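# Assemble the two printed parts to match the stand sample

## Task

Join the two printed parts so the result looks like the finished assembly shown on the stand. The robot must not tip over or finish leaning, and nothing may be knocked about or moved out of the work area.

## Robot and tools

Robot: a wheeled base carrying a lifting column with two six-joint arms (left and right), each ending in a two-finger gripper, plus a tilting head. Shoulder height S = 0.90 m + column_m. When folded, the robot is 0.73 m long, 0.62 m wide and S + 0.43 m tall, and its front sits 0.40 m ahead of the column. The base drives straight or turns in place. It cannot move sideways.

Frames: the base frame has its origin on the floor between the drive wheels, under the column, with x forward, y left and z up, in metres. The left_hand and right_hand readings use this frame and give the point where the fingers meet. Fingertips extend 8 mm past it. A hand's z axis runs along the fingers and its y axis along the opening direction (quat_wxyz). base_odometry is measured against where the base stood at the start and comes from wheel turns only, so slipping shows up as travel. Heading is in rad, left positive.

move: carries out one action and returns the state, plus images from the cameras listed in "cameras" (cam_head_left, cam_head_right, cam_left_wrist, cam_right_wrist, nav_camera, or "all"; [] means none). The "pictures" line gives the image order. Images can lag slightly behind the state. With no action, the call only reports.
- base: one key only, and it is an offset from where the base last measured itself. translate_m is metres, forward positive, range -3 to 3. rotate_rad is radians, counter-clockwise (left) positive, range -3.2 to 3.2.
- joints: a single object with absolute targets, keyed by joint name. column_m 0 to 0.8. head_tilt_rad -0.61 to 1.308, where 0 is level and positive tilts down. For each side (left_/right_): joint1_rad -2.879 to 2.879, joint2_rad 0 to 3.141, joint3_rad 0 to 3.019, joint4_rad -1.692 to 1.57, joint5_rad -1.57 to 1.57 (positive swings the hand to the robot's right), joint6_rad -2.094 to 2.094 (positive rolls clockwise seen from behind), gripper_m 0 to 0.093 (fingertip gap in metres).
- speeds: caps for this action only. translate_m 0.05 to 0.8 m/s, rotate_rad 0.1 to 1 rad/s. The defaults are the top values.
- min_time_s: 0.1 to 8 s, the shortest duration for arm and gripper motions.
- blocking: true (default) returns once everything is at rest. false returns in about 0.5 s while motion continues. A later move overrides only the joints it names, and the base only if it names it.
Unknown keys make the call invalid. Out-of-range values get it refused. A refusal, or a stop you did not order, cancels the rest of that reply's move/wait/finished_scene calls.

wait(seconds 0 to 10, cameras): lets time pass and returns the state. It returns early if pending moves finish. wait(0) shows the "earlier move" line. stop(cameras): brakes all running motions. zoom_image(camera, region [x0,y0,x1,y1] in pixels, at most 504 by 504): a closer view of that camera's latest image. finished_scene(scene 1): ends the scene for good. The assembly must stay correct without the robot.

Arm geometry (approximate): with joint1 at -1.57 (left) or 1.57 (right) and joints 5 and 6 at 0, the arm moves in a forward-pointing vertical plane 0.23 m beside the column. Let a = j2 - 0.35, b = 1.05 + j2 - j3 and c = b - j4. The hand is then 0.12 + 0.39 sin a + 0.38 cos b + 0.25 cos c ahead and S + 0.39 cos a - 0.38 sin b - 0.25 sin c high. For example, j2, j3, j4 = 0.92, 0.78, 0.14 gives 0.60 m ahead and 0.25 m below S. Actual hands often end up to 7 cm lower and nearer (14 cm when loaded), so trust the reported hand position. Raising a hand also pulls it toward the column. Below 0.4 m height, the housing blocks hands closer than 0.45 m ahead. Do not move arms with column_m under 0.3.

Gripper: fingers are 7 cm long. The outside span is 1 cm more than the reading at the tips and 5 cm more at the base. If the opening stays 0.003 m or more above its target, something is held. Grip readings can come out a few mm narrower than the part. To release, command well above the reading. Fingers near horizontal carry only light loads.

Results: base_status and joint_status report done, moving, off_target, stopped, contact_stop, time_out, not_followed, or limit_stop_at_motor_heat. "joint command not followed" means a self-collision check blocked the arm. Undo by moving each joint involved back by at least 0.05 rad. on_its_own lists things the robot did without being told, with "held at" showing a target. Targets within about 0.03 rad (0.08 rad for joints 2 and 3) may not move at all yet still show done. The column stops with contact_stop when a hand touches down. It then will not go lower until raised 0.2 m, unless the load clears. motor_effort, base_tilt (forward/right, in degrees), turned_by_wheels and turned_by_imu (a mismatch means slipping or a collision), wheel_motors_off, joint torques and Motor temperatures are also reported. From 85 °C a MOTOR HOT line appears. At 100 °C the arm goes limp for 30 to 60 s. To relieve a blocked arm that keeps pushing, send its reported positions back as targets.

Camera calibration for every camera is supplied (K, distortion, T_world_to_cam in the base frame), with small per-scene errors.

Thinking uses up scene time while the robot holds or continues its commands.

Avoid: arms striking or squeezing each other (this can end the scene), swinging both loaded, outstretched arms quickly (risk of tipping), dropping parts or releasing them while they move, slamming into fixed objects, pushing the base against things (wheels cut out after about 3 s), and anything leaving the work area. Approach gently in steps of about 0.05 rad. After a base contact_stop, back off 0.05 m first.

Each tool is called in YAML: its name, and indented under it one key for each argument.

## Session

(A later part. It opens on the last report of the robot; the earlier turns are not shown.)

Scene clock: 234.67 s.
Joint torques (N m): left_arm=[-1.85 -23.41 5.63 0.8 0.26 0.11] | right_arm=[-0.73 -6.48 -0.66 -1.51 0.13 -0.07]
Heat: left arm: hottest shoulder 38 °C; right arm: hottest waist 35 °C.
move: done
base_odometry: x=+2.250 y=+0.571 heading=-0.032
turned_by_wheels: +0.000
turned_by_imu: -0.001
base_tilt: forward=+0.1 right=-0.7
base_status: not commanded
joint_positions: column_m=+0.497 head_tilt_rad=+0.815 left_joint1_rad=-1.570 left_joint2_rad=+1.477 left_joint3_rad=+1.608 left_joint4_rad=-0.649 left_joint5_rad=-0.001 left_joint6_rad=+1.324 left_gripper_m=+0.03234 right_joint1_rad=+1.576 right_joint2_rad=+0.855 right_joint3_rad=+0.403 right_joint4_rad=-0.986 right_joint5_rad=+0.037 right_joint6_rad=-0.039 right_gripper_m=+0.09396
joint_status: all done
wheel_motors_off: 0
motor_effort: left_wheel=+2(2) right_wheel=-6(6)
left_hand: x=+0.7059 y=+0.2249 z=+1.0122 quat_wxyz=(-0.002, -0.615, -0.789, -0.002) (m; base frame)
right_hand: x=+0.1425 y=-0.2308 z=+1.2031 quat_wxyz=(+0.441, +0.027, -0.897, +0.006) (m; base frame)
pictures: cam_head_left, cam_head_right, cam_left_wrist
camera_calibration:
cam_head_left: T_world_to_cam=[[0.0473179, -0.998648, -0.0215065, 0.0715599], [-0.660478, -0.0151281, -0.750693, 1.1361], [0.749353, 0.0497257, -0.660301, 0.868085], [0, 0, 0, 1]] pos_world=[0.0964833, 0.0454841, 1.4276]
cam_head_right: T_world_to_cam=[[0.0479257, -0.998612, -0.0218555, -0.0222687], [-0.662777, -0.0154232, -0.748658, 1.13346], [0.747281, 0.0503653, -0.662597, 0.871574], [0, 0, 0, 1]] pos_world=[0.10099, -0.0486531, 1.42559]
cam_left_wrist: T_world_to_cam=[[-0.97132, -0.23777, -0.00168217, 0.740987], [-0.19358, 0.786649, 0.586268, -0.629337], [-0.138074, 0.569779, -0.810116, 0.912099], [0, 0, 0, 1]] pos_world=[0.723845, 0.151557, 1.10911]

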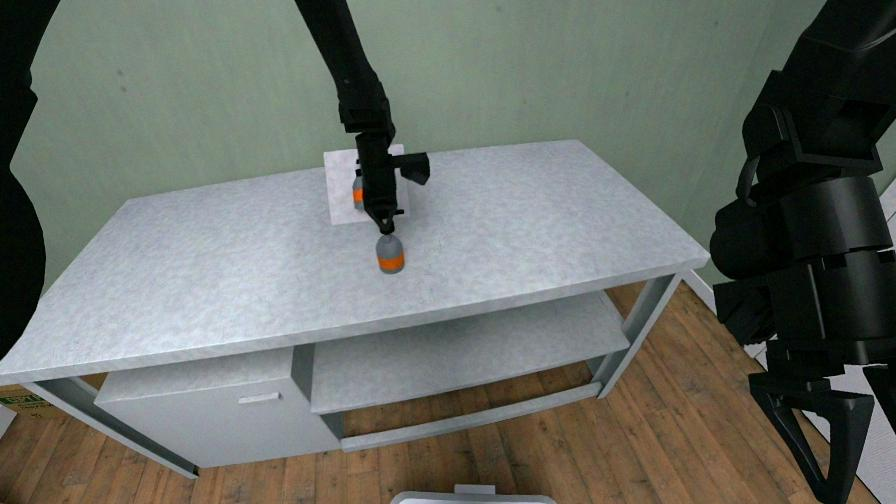

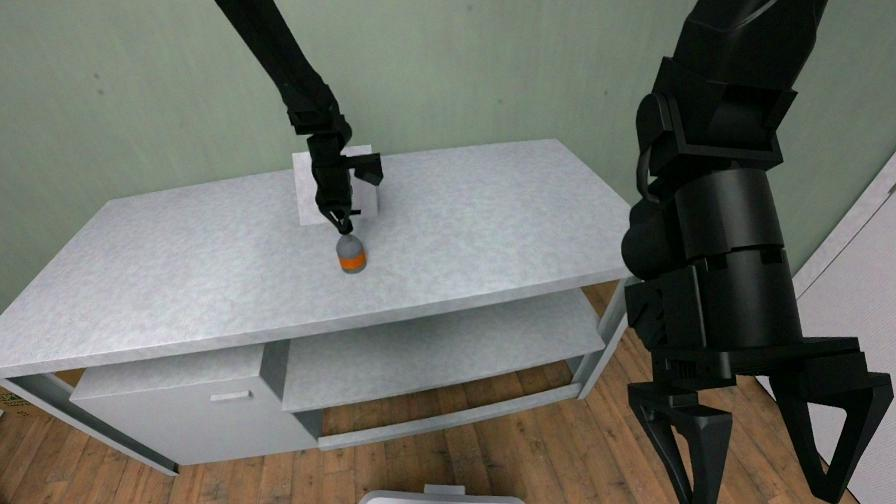

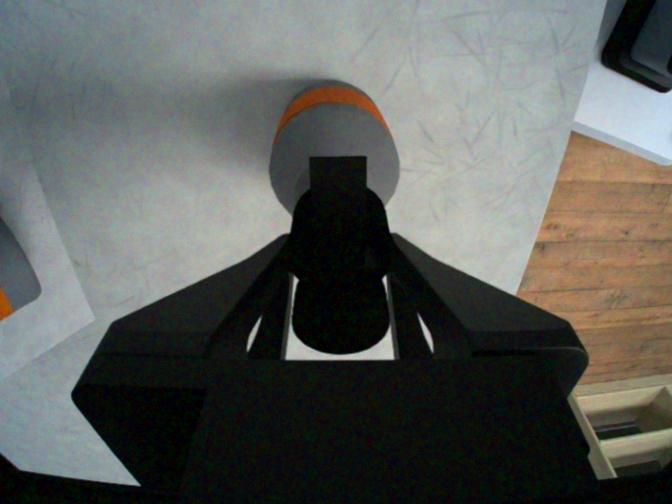

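move:
  joints: {"column_m": 0.485}

move:
  joints: {"column_m": 0.478}
  cameras: ["cam_head_left", "cam_head_right", "cam_left_wrist"]

zoom_image:
  camera: "cam_head_left"
  region: [340, 180, 440, 280]

zoom_image:
  camera: "cam_head_right"
  region: [300, 180, 400, 280]

zoom_image:
  camera: "cam_left_wrist"
  region: [200, 30, 480, 310]

Scene clock: 241.00 s.
Joint torques (N m): left_arm=[-1.14 -22.83 5.41 0.91 0.22 0.11] | right_arm=[-0.44 -6.48 -0.75 -1.58 0.12 -0.1]
Heat: left arm: hottest shoulder 38 °C; right arm: hottest waist 34 °C.
move: done
base_odometry: x=+2.250 y=+0.571 heading=-0.032
turned_by_wheels: +0.000
turned_by_imu: -0.001
base_tilt: forward=+0.0 right=-0.8
base_status: not commanded
joint_positions: column_m=+0.485 head_tilt_rad=+0.815 left_joint1_rad=-1.570 left_joint2_rad=+1.476 left_joint3_rad=+1.607 left_joint4_rad=-0.649 left_joint5_rad=-0.001 left_joint6_rad=+1.324 left_gripper_m=+0.03234 right_joint1_rad=+1.576 right_joint2_rad=+0.855 right_joint3_rad=+0.403 right_joint4_rad=-0.986 right_joint5_rad=+0.037 right_joint6_rad=-0.039 right_gripper_m=+0.09396
joint_status: all done
wheel_motors_off: 0
motor_effort: left_wheel=+2(2) right_wheel=-6(6)
left_hand: x=+0.7058 y=+0.2249 z=+1.0004 quat_wxyz=(-0.002, -0.615, -0.789, -0.002) (m; base frame)
right_hand: x=+0.1425 y=-0.2308 z=+1.1911 quat_wxyz=(+0.441, +0.027, -0.897, +0.006) (m; base frame)
pictures: none

Scene clock: 241.63 s.
Joint torques (N m): left_arm=[-1.49 -23 5.71 0.84 0.23 0.11] | right_arm=[-0.67 -6.36 -0.84 -1.52 0.12 -0.09]
Heat: left arm: hottest shoulder 38 °C; right arm: hottest waist 34 °C.
move: done
base_odometry: x=+2.250 y=+0.571 heading=-0.032
turned_by_wheels: +0.000
turned_by_imu: +0.000
base_tilt: forward=+0.2 right=-1.0
base_status: not commanded
joint_positions: column_m=+0.478 head_tilt_rad=+0.815 left_joint1_rad=-1.570 left_joint2_rad=+1.476 left_joint3_rad=+1.607 left_joint4_rad=-0.649 left_joint5_rad=-0.001 left_joint6_rad=+1.324 left_gripper_m=+0.03234 right_joint1_rad=+1.576 right_joint2_rad=+0.855 right_joint3_rad=+0.403 right_joint4_rad=-0.986 right_joint5_rad=+0.037 right_joint6_rad=-0.039 right_gripper_m=+0.09396
joint_status: all done
wheel_motors_off: 0
motor_effort: left_wheel=+2(3) right_wheel=-6(7)
left_hand: x=+0.7060 y=+0.2249 z=+0.9936 quat_wxyz=(-0.002, -0.615, -0.789, -0.002) (m; base frame)
right_hand: x=+0.1425 y=-0.2308 z=+1.1841 quat_wxyz=(+0.441, +0.027, -0.897, +0.006) (m; base frame)
pictures: cam_head_left, cam_head_right, cam_left_wrist
camera_calibration:
cam_head_left: T_world_to_cam=[[0.0473179, -0.998648, -0.0215065, 0.0711512], [-0.660478, -0.0151281, -0.750693, 1.12184], [0.749353, 0.0497257, -0.660301, 0.855539], [0, 0, 0, 1]] pos_world=[0.0964833, 0.0454841, 1.4086]
cam_head_right: T_world_to_cam=[[0.0479257, -0.998612, -0.0218555, -0.0226839], [-0.662777, -0.0154232, -0.748658, 1.11924], [0.747281, 0.0503653, -0.662597, 0.858985], [0, 0, 0, 1]] pos_world=[0.10099, -0.0486531, 1.40659]
cam_left_wrist: T_world_to_cam=[[-0.971322, -0.237757, -0.00203209, 0.741435], [-0.193785, 0.78667, 0.586172, -0.618105], [-0.137768, 0.569756, -0.810184, 0.89682], [0, 0, 0, 1]] pos_world=[0.723946, 0.151557, 1.09041]

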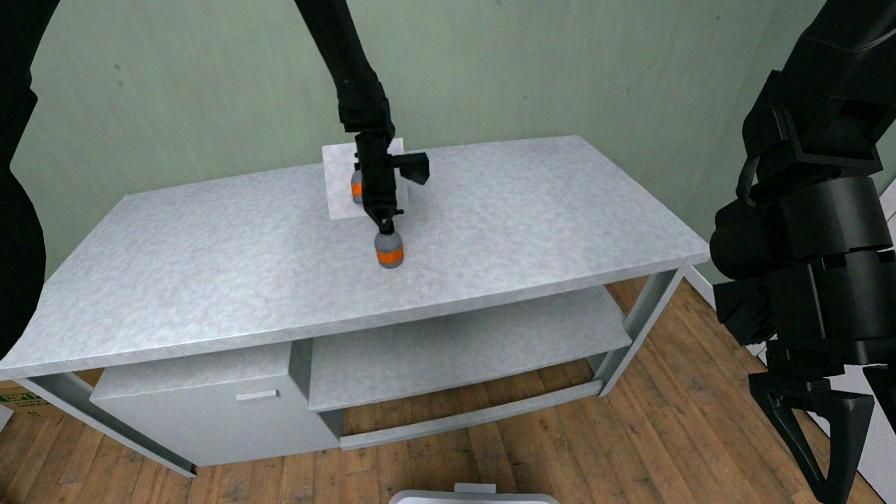

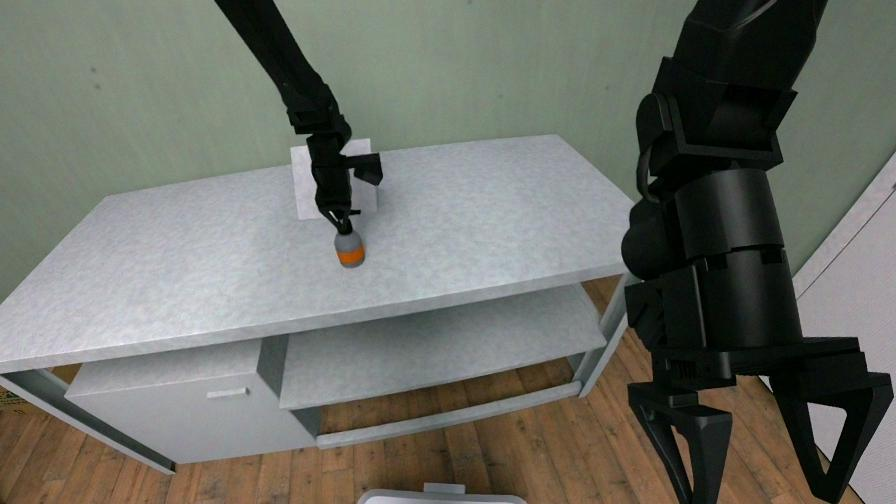

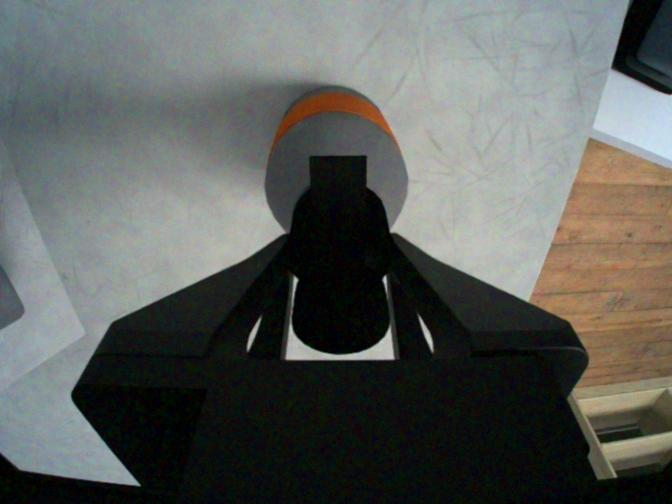

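Scaled by 5.040 from the camera's 896x504 image, which has a finer 1280x720 frame.

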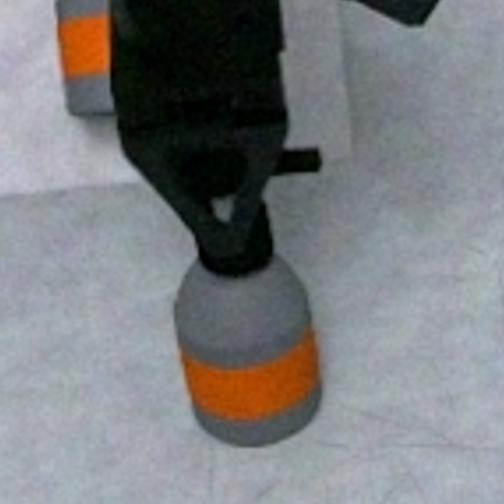

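Scaled by 5.040 from the camera's 896x504 image, which has a finer 1280x720 frame.

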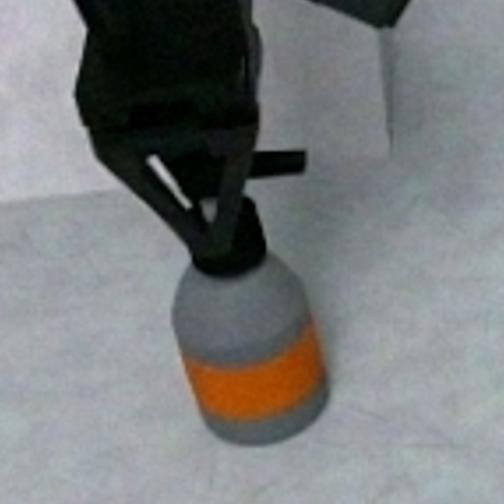

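Scaled by 1.800 from the camera's 672x504 image, which has a finer 960x720 frame.

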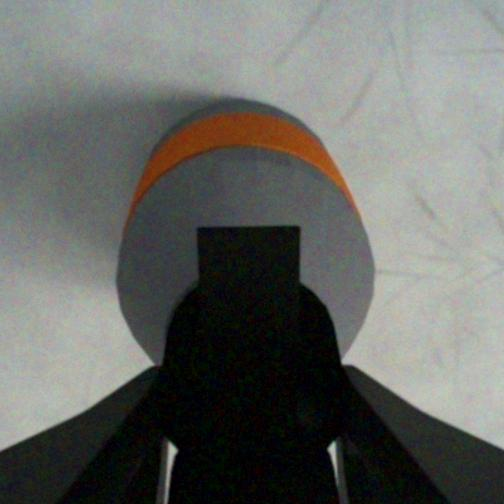

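move:
  joints: {"column_m": 0.471}

move:
  joints: {"column_m": 0.464}
  cameras: ["cam_head_left", "cam_head_right"]

zoom_image:
  camera: "cam_head_left"
  region: [340, 180, 440, 280]

zoom_image:
  camera: "cam_head_right"
  region: [300, 180, 400, 280]

Scene clock: 245.77 s.
Joint torques (N m): left_arm=[-1.44 -22.3 5.82 0.84 0.24 0.11] | right_arm=[-0.85 -6.36 -0.69 -1.54 0.14 -0.09]
Heat: left arm: hottest shoulder 38 °C; right arm: hottest waist 34 °C.
move: done
base_odometry: x=+2.250 y=+0.571 heading=-0.032
turned_by_wheels: +0.000
turned_by_imu: -0.001
base_tilt: forward=+0.1 right=-0.9
base_status: not commanded
joint_positions: column_m=+0.471 head_tilt_rad=+0.815 left_joint1_rad=-1.570 left_joint2_rad=+1.472 left_joint3_rad=+1.607 left_joint4_rad=-0.649 left_joint5_rad=-0.002 left_joint6_rad=+1.324 left_gripper_m=+0.03234 right_joint1_rad=+1.576 right_joint2_rad=+0.855 right_joint3_rad=+0.403 right_joint4_rad=-0.986 right_joint5_rad=+0.037 right_joint6_rad=-0.039 right_gripper_m=+0.09396
joint_status: all done
wheel_motors_off: 0
motor_effort: left_wheel=+2(3) right_wheel=-7(7)
left_hand: x=+0.7073 y=+0.2250 z=+0.9886 quat_wxyz=(-0.003, -0.615, -0.789, -0.004) (m; base frame)
right_hand: x=+0.1425 y=-0.2308 z=+1.1771 quat_wxyz=(+0.441, +0.027, -0.897, +0.006) (m; base frame)
pictures: none

Scene clock: 246.40 s.
Joint torques (N m): left_arm=[-1.49 -21.95 5.57 0.88 0.24 0.13] | right_arm=[-1.08 -6.18 -0.72 -1.54 0.13 -0.1]
Heat: left arm: hottest shoulder 38 °C; right arm: hottest waist 34 °C.
move: done
base_odometry: x=+2.250 y=+0.571 heading=-0.032
turned_by_wheels: +0.000
turned_by_imu: +0.000
base_tilt: forward=+0.2 right=-0.8
base_status: not commanded
joint_positions: column_m=+0.464 head_tilt_rad=+0.815 left_joint1_rad=-1.570 left_joint2_rad=+1.461 left_joint3_rad=+1.607 left_joint4_rad=-0.649 left_joint5_rad=-0.001 left_joint6_rad=+1.324 left_gripper_m=+0.03234 right_joint1_rad=+1.576 right_joint2_rad=+0.855 right_joint3_rad=+0.403 right_joint4_rad=-0.986 right_joint5_rad=+0.037 right_joint6_rad=-0.039 right_gripper_m=+0.09396
joint_status: all done
wheel_motors_off: 0
motor_effort: left_wheel=+3(3) right_wheel=-7(7)
left_hand: x=+0.7115 y=+0.2250 z=+0.9881 quat_wxyz=(-0.008, -0.615, -0.789, -0.007) (m; base frame)
right_hand: x=+0.1425 y=-0.2308 z=+1.1701 quat_wxyz=(+0.441, +0.027, -0.897, +0.006) (m; base frame)
pictures: cam_head_left, cam_head_right
camera_calibration:
cam_head_left: T_world_to_cam=[[0.0473179, -0.998648, -0.0215065, 0.0708502], [-0.660478, -0.0151281, -0.750693, 1.11133], [0.749353, 0.0497257, -0.660301, 0.846295], [0, 0, 0, 1]] pos_world=[0.0964833, 0.0454841, 1.3946]
cam_head_right: T_world_to_cam=[[0.0479257, -0.998612, -0.0218555, -0.0229899], [-0.662777, -0.0154232, -0.748658, 1.10876], [0.747281, 0.0503653, -0.662597, 0.849708], [0, 0, 0, 1]] pos_world=[0.10099, -0.0486531, 1.39259]

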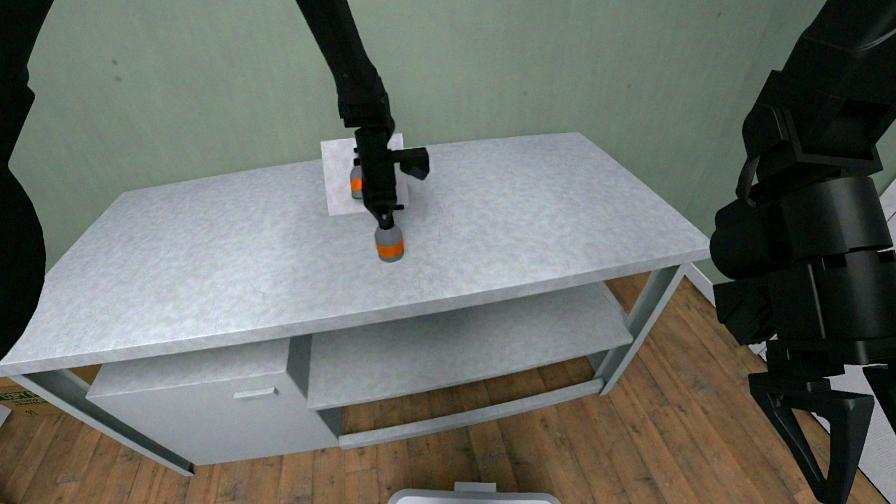

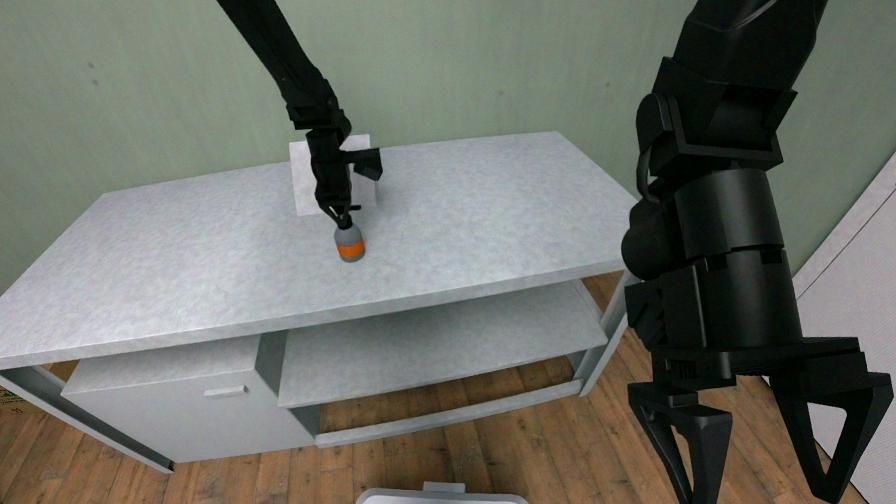

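Scaled by 5.040 from the camera's 896x504 image, which has a finer 1280x720 frame.

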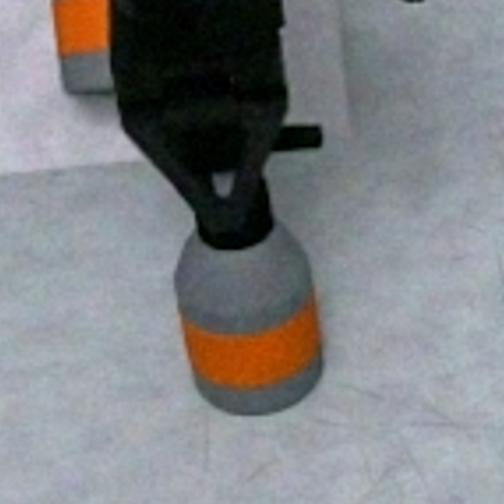

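Scaled by 5.040 from the camera's 896x504 image, which has a finer 1280x720 frame.

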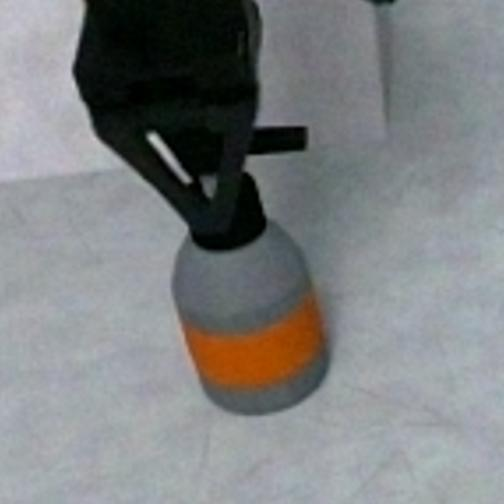

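move:
  joints: {"column_m": 0.468}

move:
  joints: {"left_gripper_m": 0.085}
  min_time_s: 3
  cameras: ["cam_head_left", "cam_left_wrist"]

zoom_image:
  camera: "cam_head_left"
  region: [340, 180, 440, 280]

Scene clock: 253.83 s.
Joint torques (N m): left_arm=[-1.55 -21.36 5.72 0.84 0.24 0.07] | right_arm=[-0.67 -6.18 -0.83 -1.51 0.13 -0.05]
Heat: left arm: hottest shoulder 37 °C; right arm: hottest waist 34 °C.
move: done
base_odometry: x=+2.250 y=+0.571 heading=-0.032
turned_by_wheels: +0.000
turned_by_imu: -0.001
base_tilt: forward=+0.0 right=-1.0
base_status: not commanded
joint_positions: column_m=+0.468 head_tilt_rad=+0.815 left_joint1_rad=-1.570 left_joint2_rad=+1.461 left_joint3_rad=+1.607 left_joint4_rad=-0.649 left_joint5_rad=-0.001 left_joint6_rad=+1.324 left_gripper_m=+0.03234 right_joint1_rad=+1.576 right_joint2_rad=+0.855 right_joint3_rad=+0.403 right_joint4_rad=-0.986 right_joint5_rad=+0.037 right_joint6_rad=-0.039 right_gripper_m=+0.09396
joint_status: all done
wheel_motors_off: 0
motor_effort: left_wheel=+3(3) right_wheel=-7(7)
left_hand: x=+0.7113 y=+0.2250 z=+0.9918 quat_wxyz=(-0.008, -0.615, -0.789, -0.007) (m; base frame)
right_hand: x=+0.1425 y=-0.2308 z=+1.1739 quat_wxyz=(+0.441, +0.027, -0.897, +0.006) (m; base frame)
pictures: none

Scene clock: 257.10 s.
Joint torques (N m): left_arm=[-2.26 -21.89 5.87 1.03 0.24 0.13] | right_arm=[-0.79 -6.36 -0.7 -1.57 0.15 -0.1]
Heat: left arm: hottest shoulder 37 °C; right arm: hottest waist 34 °C.
move: done
base_odometry: x=+2.250 y=+0.571 heading=-0.032
turned_by_wheels: +0.000
turned_by_imu: -0.001
base_tilt: forward=+0.0 right=-0.8
base_status: not commanded
joint_positions: column_m=+0.468 head_tilt_rad=+0.815 left_joint1_rad=-1.570 left_joint2_rad=+1.461 left_joint3_rad=+1.607 left_joint4_rad=-0.649 left_joint5_rad=-0.001 left_joint6_rad=+1.324 left_gripper_m=+0.08493 right_joint1_rad=+1.576 right_joint2_rad=+0.855 right_joint3_rad=+0.403 right_joint4_rad=-0.986 right_joint5_rad=+0.037 right_joint6_rad=-0.039 right_gripper_m=+0.09396
joint_status: all done
wheel_motors_off: 0
motor_effort: left_wheel=+3(3) right_wheel=-7(7)
left_hand: x=+0.7113 y=+0.2250 z=+0.9918 quat_wxyz=(-0.008, -0.615, -0.789, -0.007) (m; base frame)
right_hand: x=+0.1425 y=-0.2308 z=+1.1739 quat_wxyz=(+0.441, +0.027, -0.897, +0.006) (m; base frame)
pictures: cam_head_left, cam_left_wrist
camera_calibration:
cam_head_left: T_world_to_cam=[[0.0473179, -0.998648, -0.0215065, 0.070934], [-0.660478, -0.0151281, -0.750693, 1.11426], [0.749353, 0.0497257, -0.660301, 0.84887], [0, 0, 0, 1]] pos_world=[0.0964833, 0.0454841, 1.3985]
cam_left_wrist: T_world_to_cam=[[-0.971298, -0.23734, -0.0158257, 0.760193], [-0.201708, 0.786558, 0.583644, -0.607926], [-0.126074, 0.570084, -0.811856, 0.889405], [0, 0, 0, 1]] pos_world=[0.727881, 0.151558, 1.08891]

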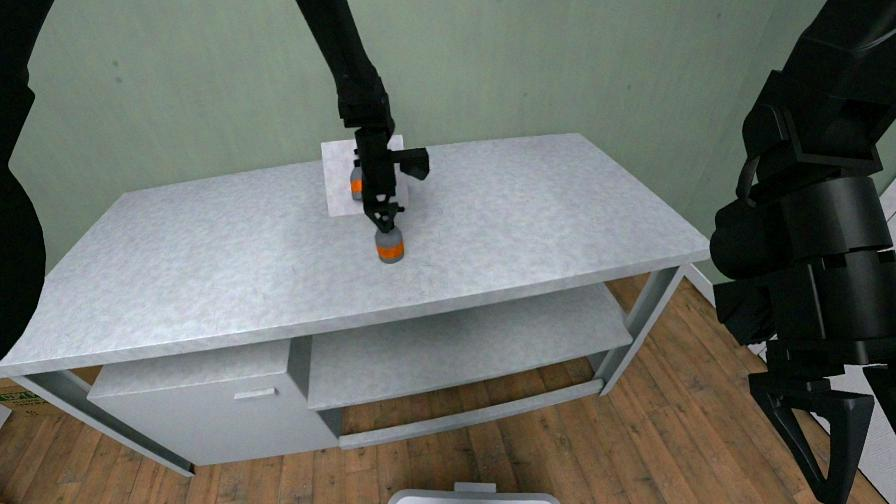

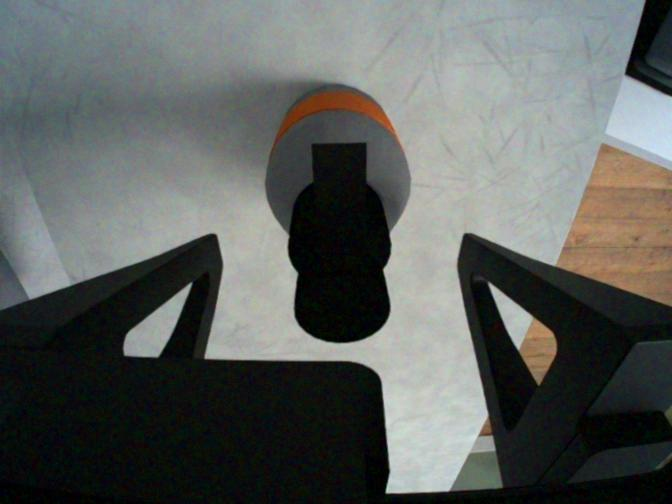

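Scaled by 5.040 from the camera's 896x504 image, which has a finer 1280x720 frame.

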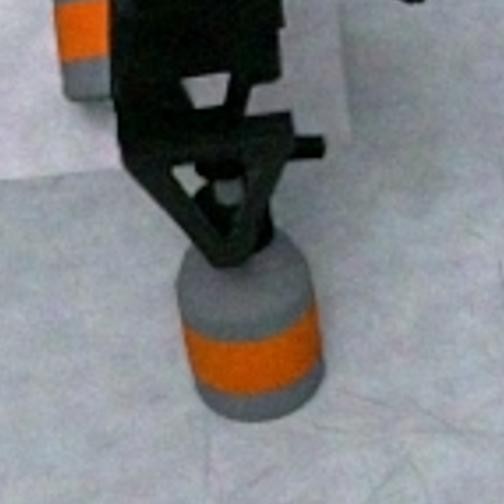

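move:
  joints: {"column_m": 0.62}
  cameras: ["cam_head_left", "cam_head_right"]

zoom_image:
  camera: "cam_head_left"
  region: [320, 180, 460, 320]

zoom_image:
  camera: "cam_head_right"
  region: [280, 180, 420, 320]

Scene clock: 264.00 s.
Joint torques (N m): left_arm=[-2.02 -21.66 5.76 0.88 0.27 0.08] | right_arm=[-0.97 -6.53 -0.83 -1.61 0.12 -0.08]
Heat: left arm: hottest shoulder 37 °C; right arm: hottest waist 34 °C.
move: done
base_odometry: x=+2.250 y=+0.571 heading=-0.032
turned_by_wheels: +0.000
turned_by_imu: -0.001
base_tilt: forward=+0.1 right=-0.8
base_status: not commanded
joint_positions: column_m=+0.620 head_tilt_rad=+0.815 left_joint1_rad=-1.570 left_joint2_rad=+1.461 left_joint3_rad=+1.607 left_joint4_rad=-0.649 left_joint5_rad=-0.001 left_joint6_rad=+1.324 left_gripper_m=+0.08493 right_joint1_rad=+1.576 right_joint2_rad=+0.855 right_joint3_rad=+0.403 right_joint4_rad=-0.986 right_joint5_rad=+0.037 right_joint6_rad=-0.039 right_gripper_m=+0.09396
joint_status: all done
wheel_motors_off: 0
motor_effort: left_wheel=+3(3) right_wheel=-7(7)
left_hand: x=+0.7113 y=+0.2250 z=+1.1438 quat_wxyz=(-0.008, -0.615, -0.789, -0.007) (m; base frame)
right_hand: x=+0.1425 y=-0.2308 z=+1.3259 quat_wxyz=(+0.441, +0.027, -0.897, +0.006) (m; base frame)
pictures: cam_head_left, cam_head_right
camera_calibration:
cam_head_left: T_world_to_cam=[[0.0473179, -0.998648, -0.0215065, 0.074203], [-0.660478, -0.0151281, -0.750693, 1.22836], [0.749353, 0.0497257, -0.660301, 0.949236], [0, 0, 0, 1]] pos_world=[0.0964833, 0.0454841, 1.5505]
cam_head_right: T_world_to_cam=[[0.0479257, -0.998612, -0.0218555, -0.0195848], [-0.662777, -0.0154232, -0.748658, 1.2254], [0.747281, 0.0503653, -0.662597, 0.952941], [0, 0, 0, 1]] pos_world=[0.10099, -0.0486531, 1.54839]

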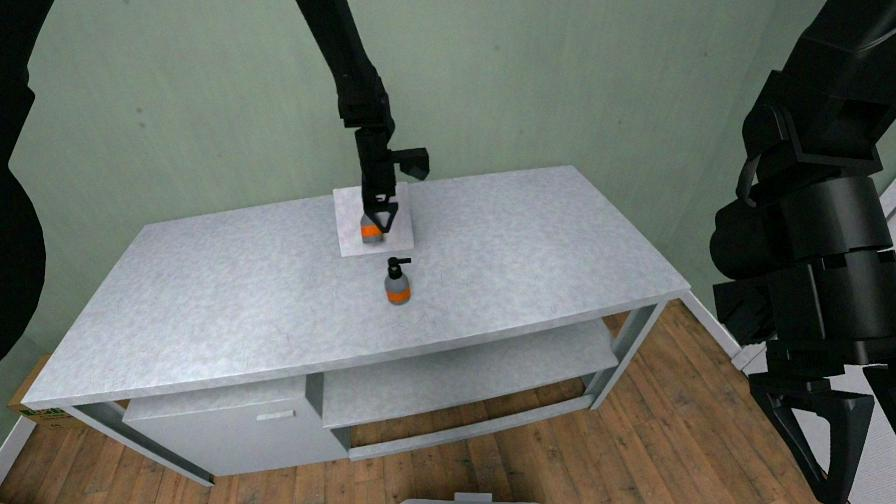

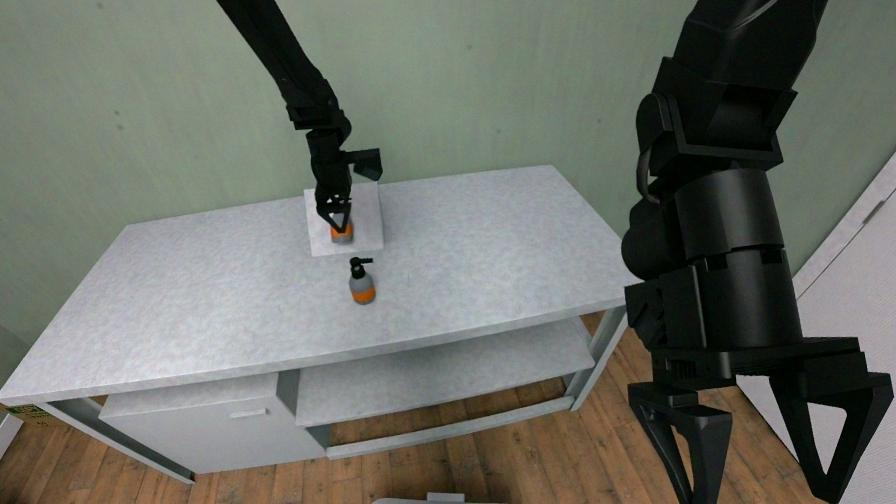

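Scaled by 3.600 from the camera's 896x504 image, which has a finer 1280x720 frame.

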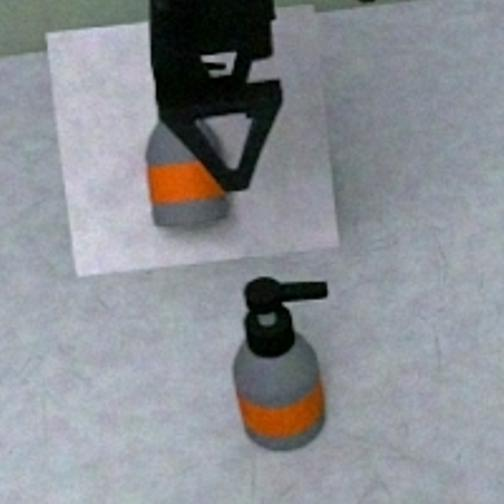

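Scaled by 3.600 from the camera's 896x504 image, which has a finer 1280x720 frame.

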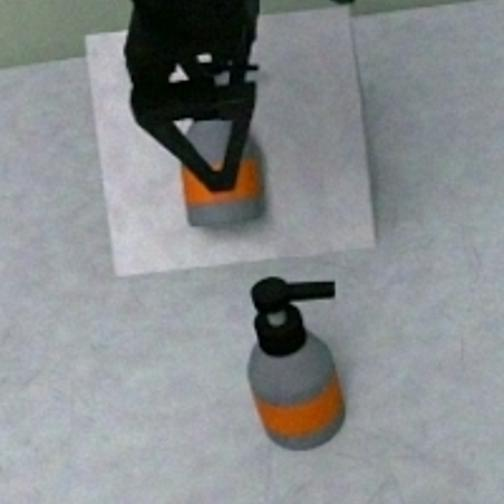

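finished_scene:

The scene is finished: the task was done.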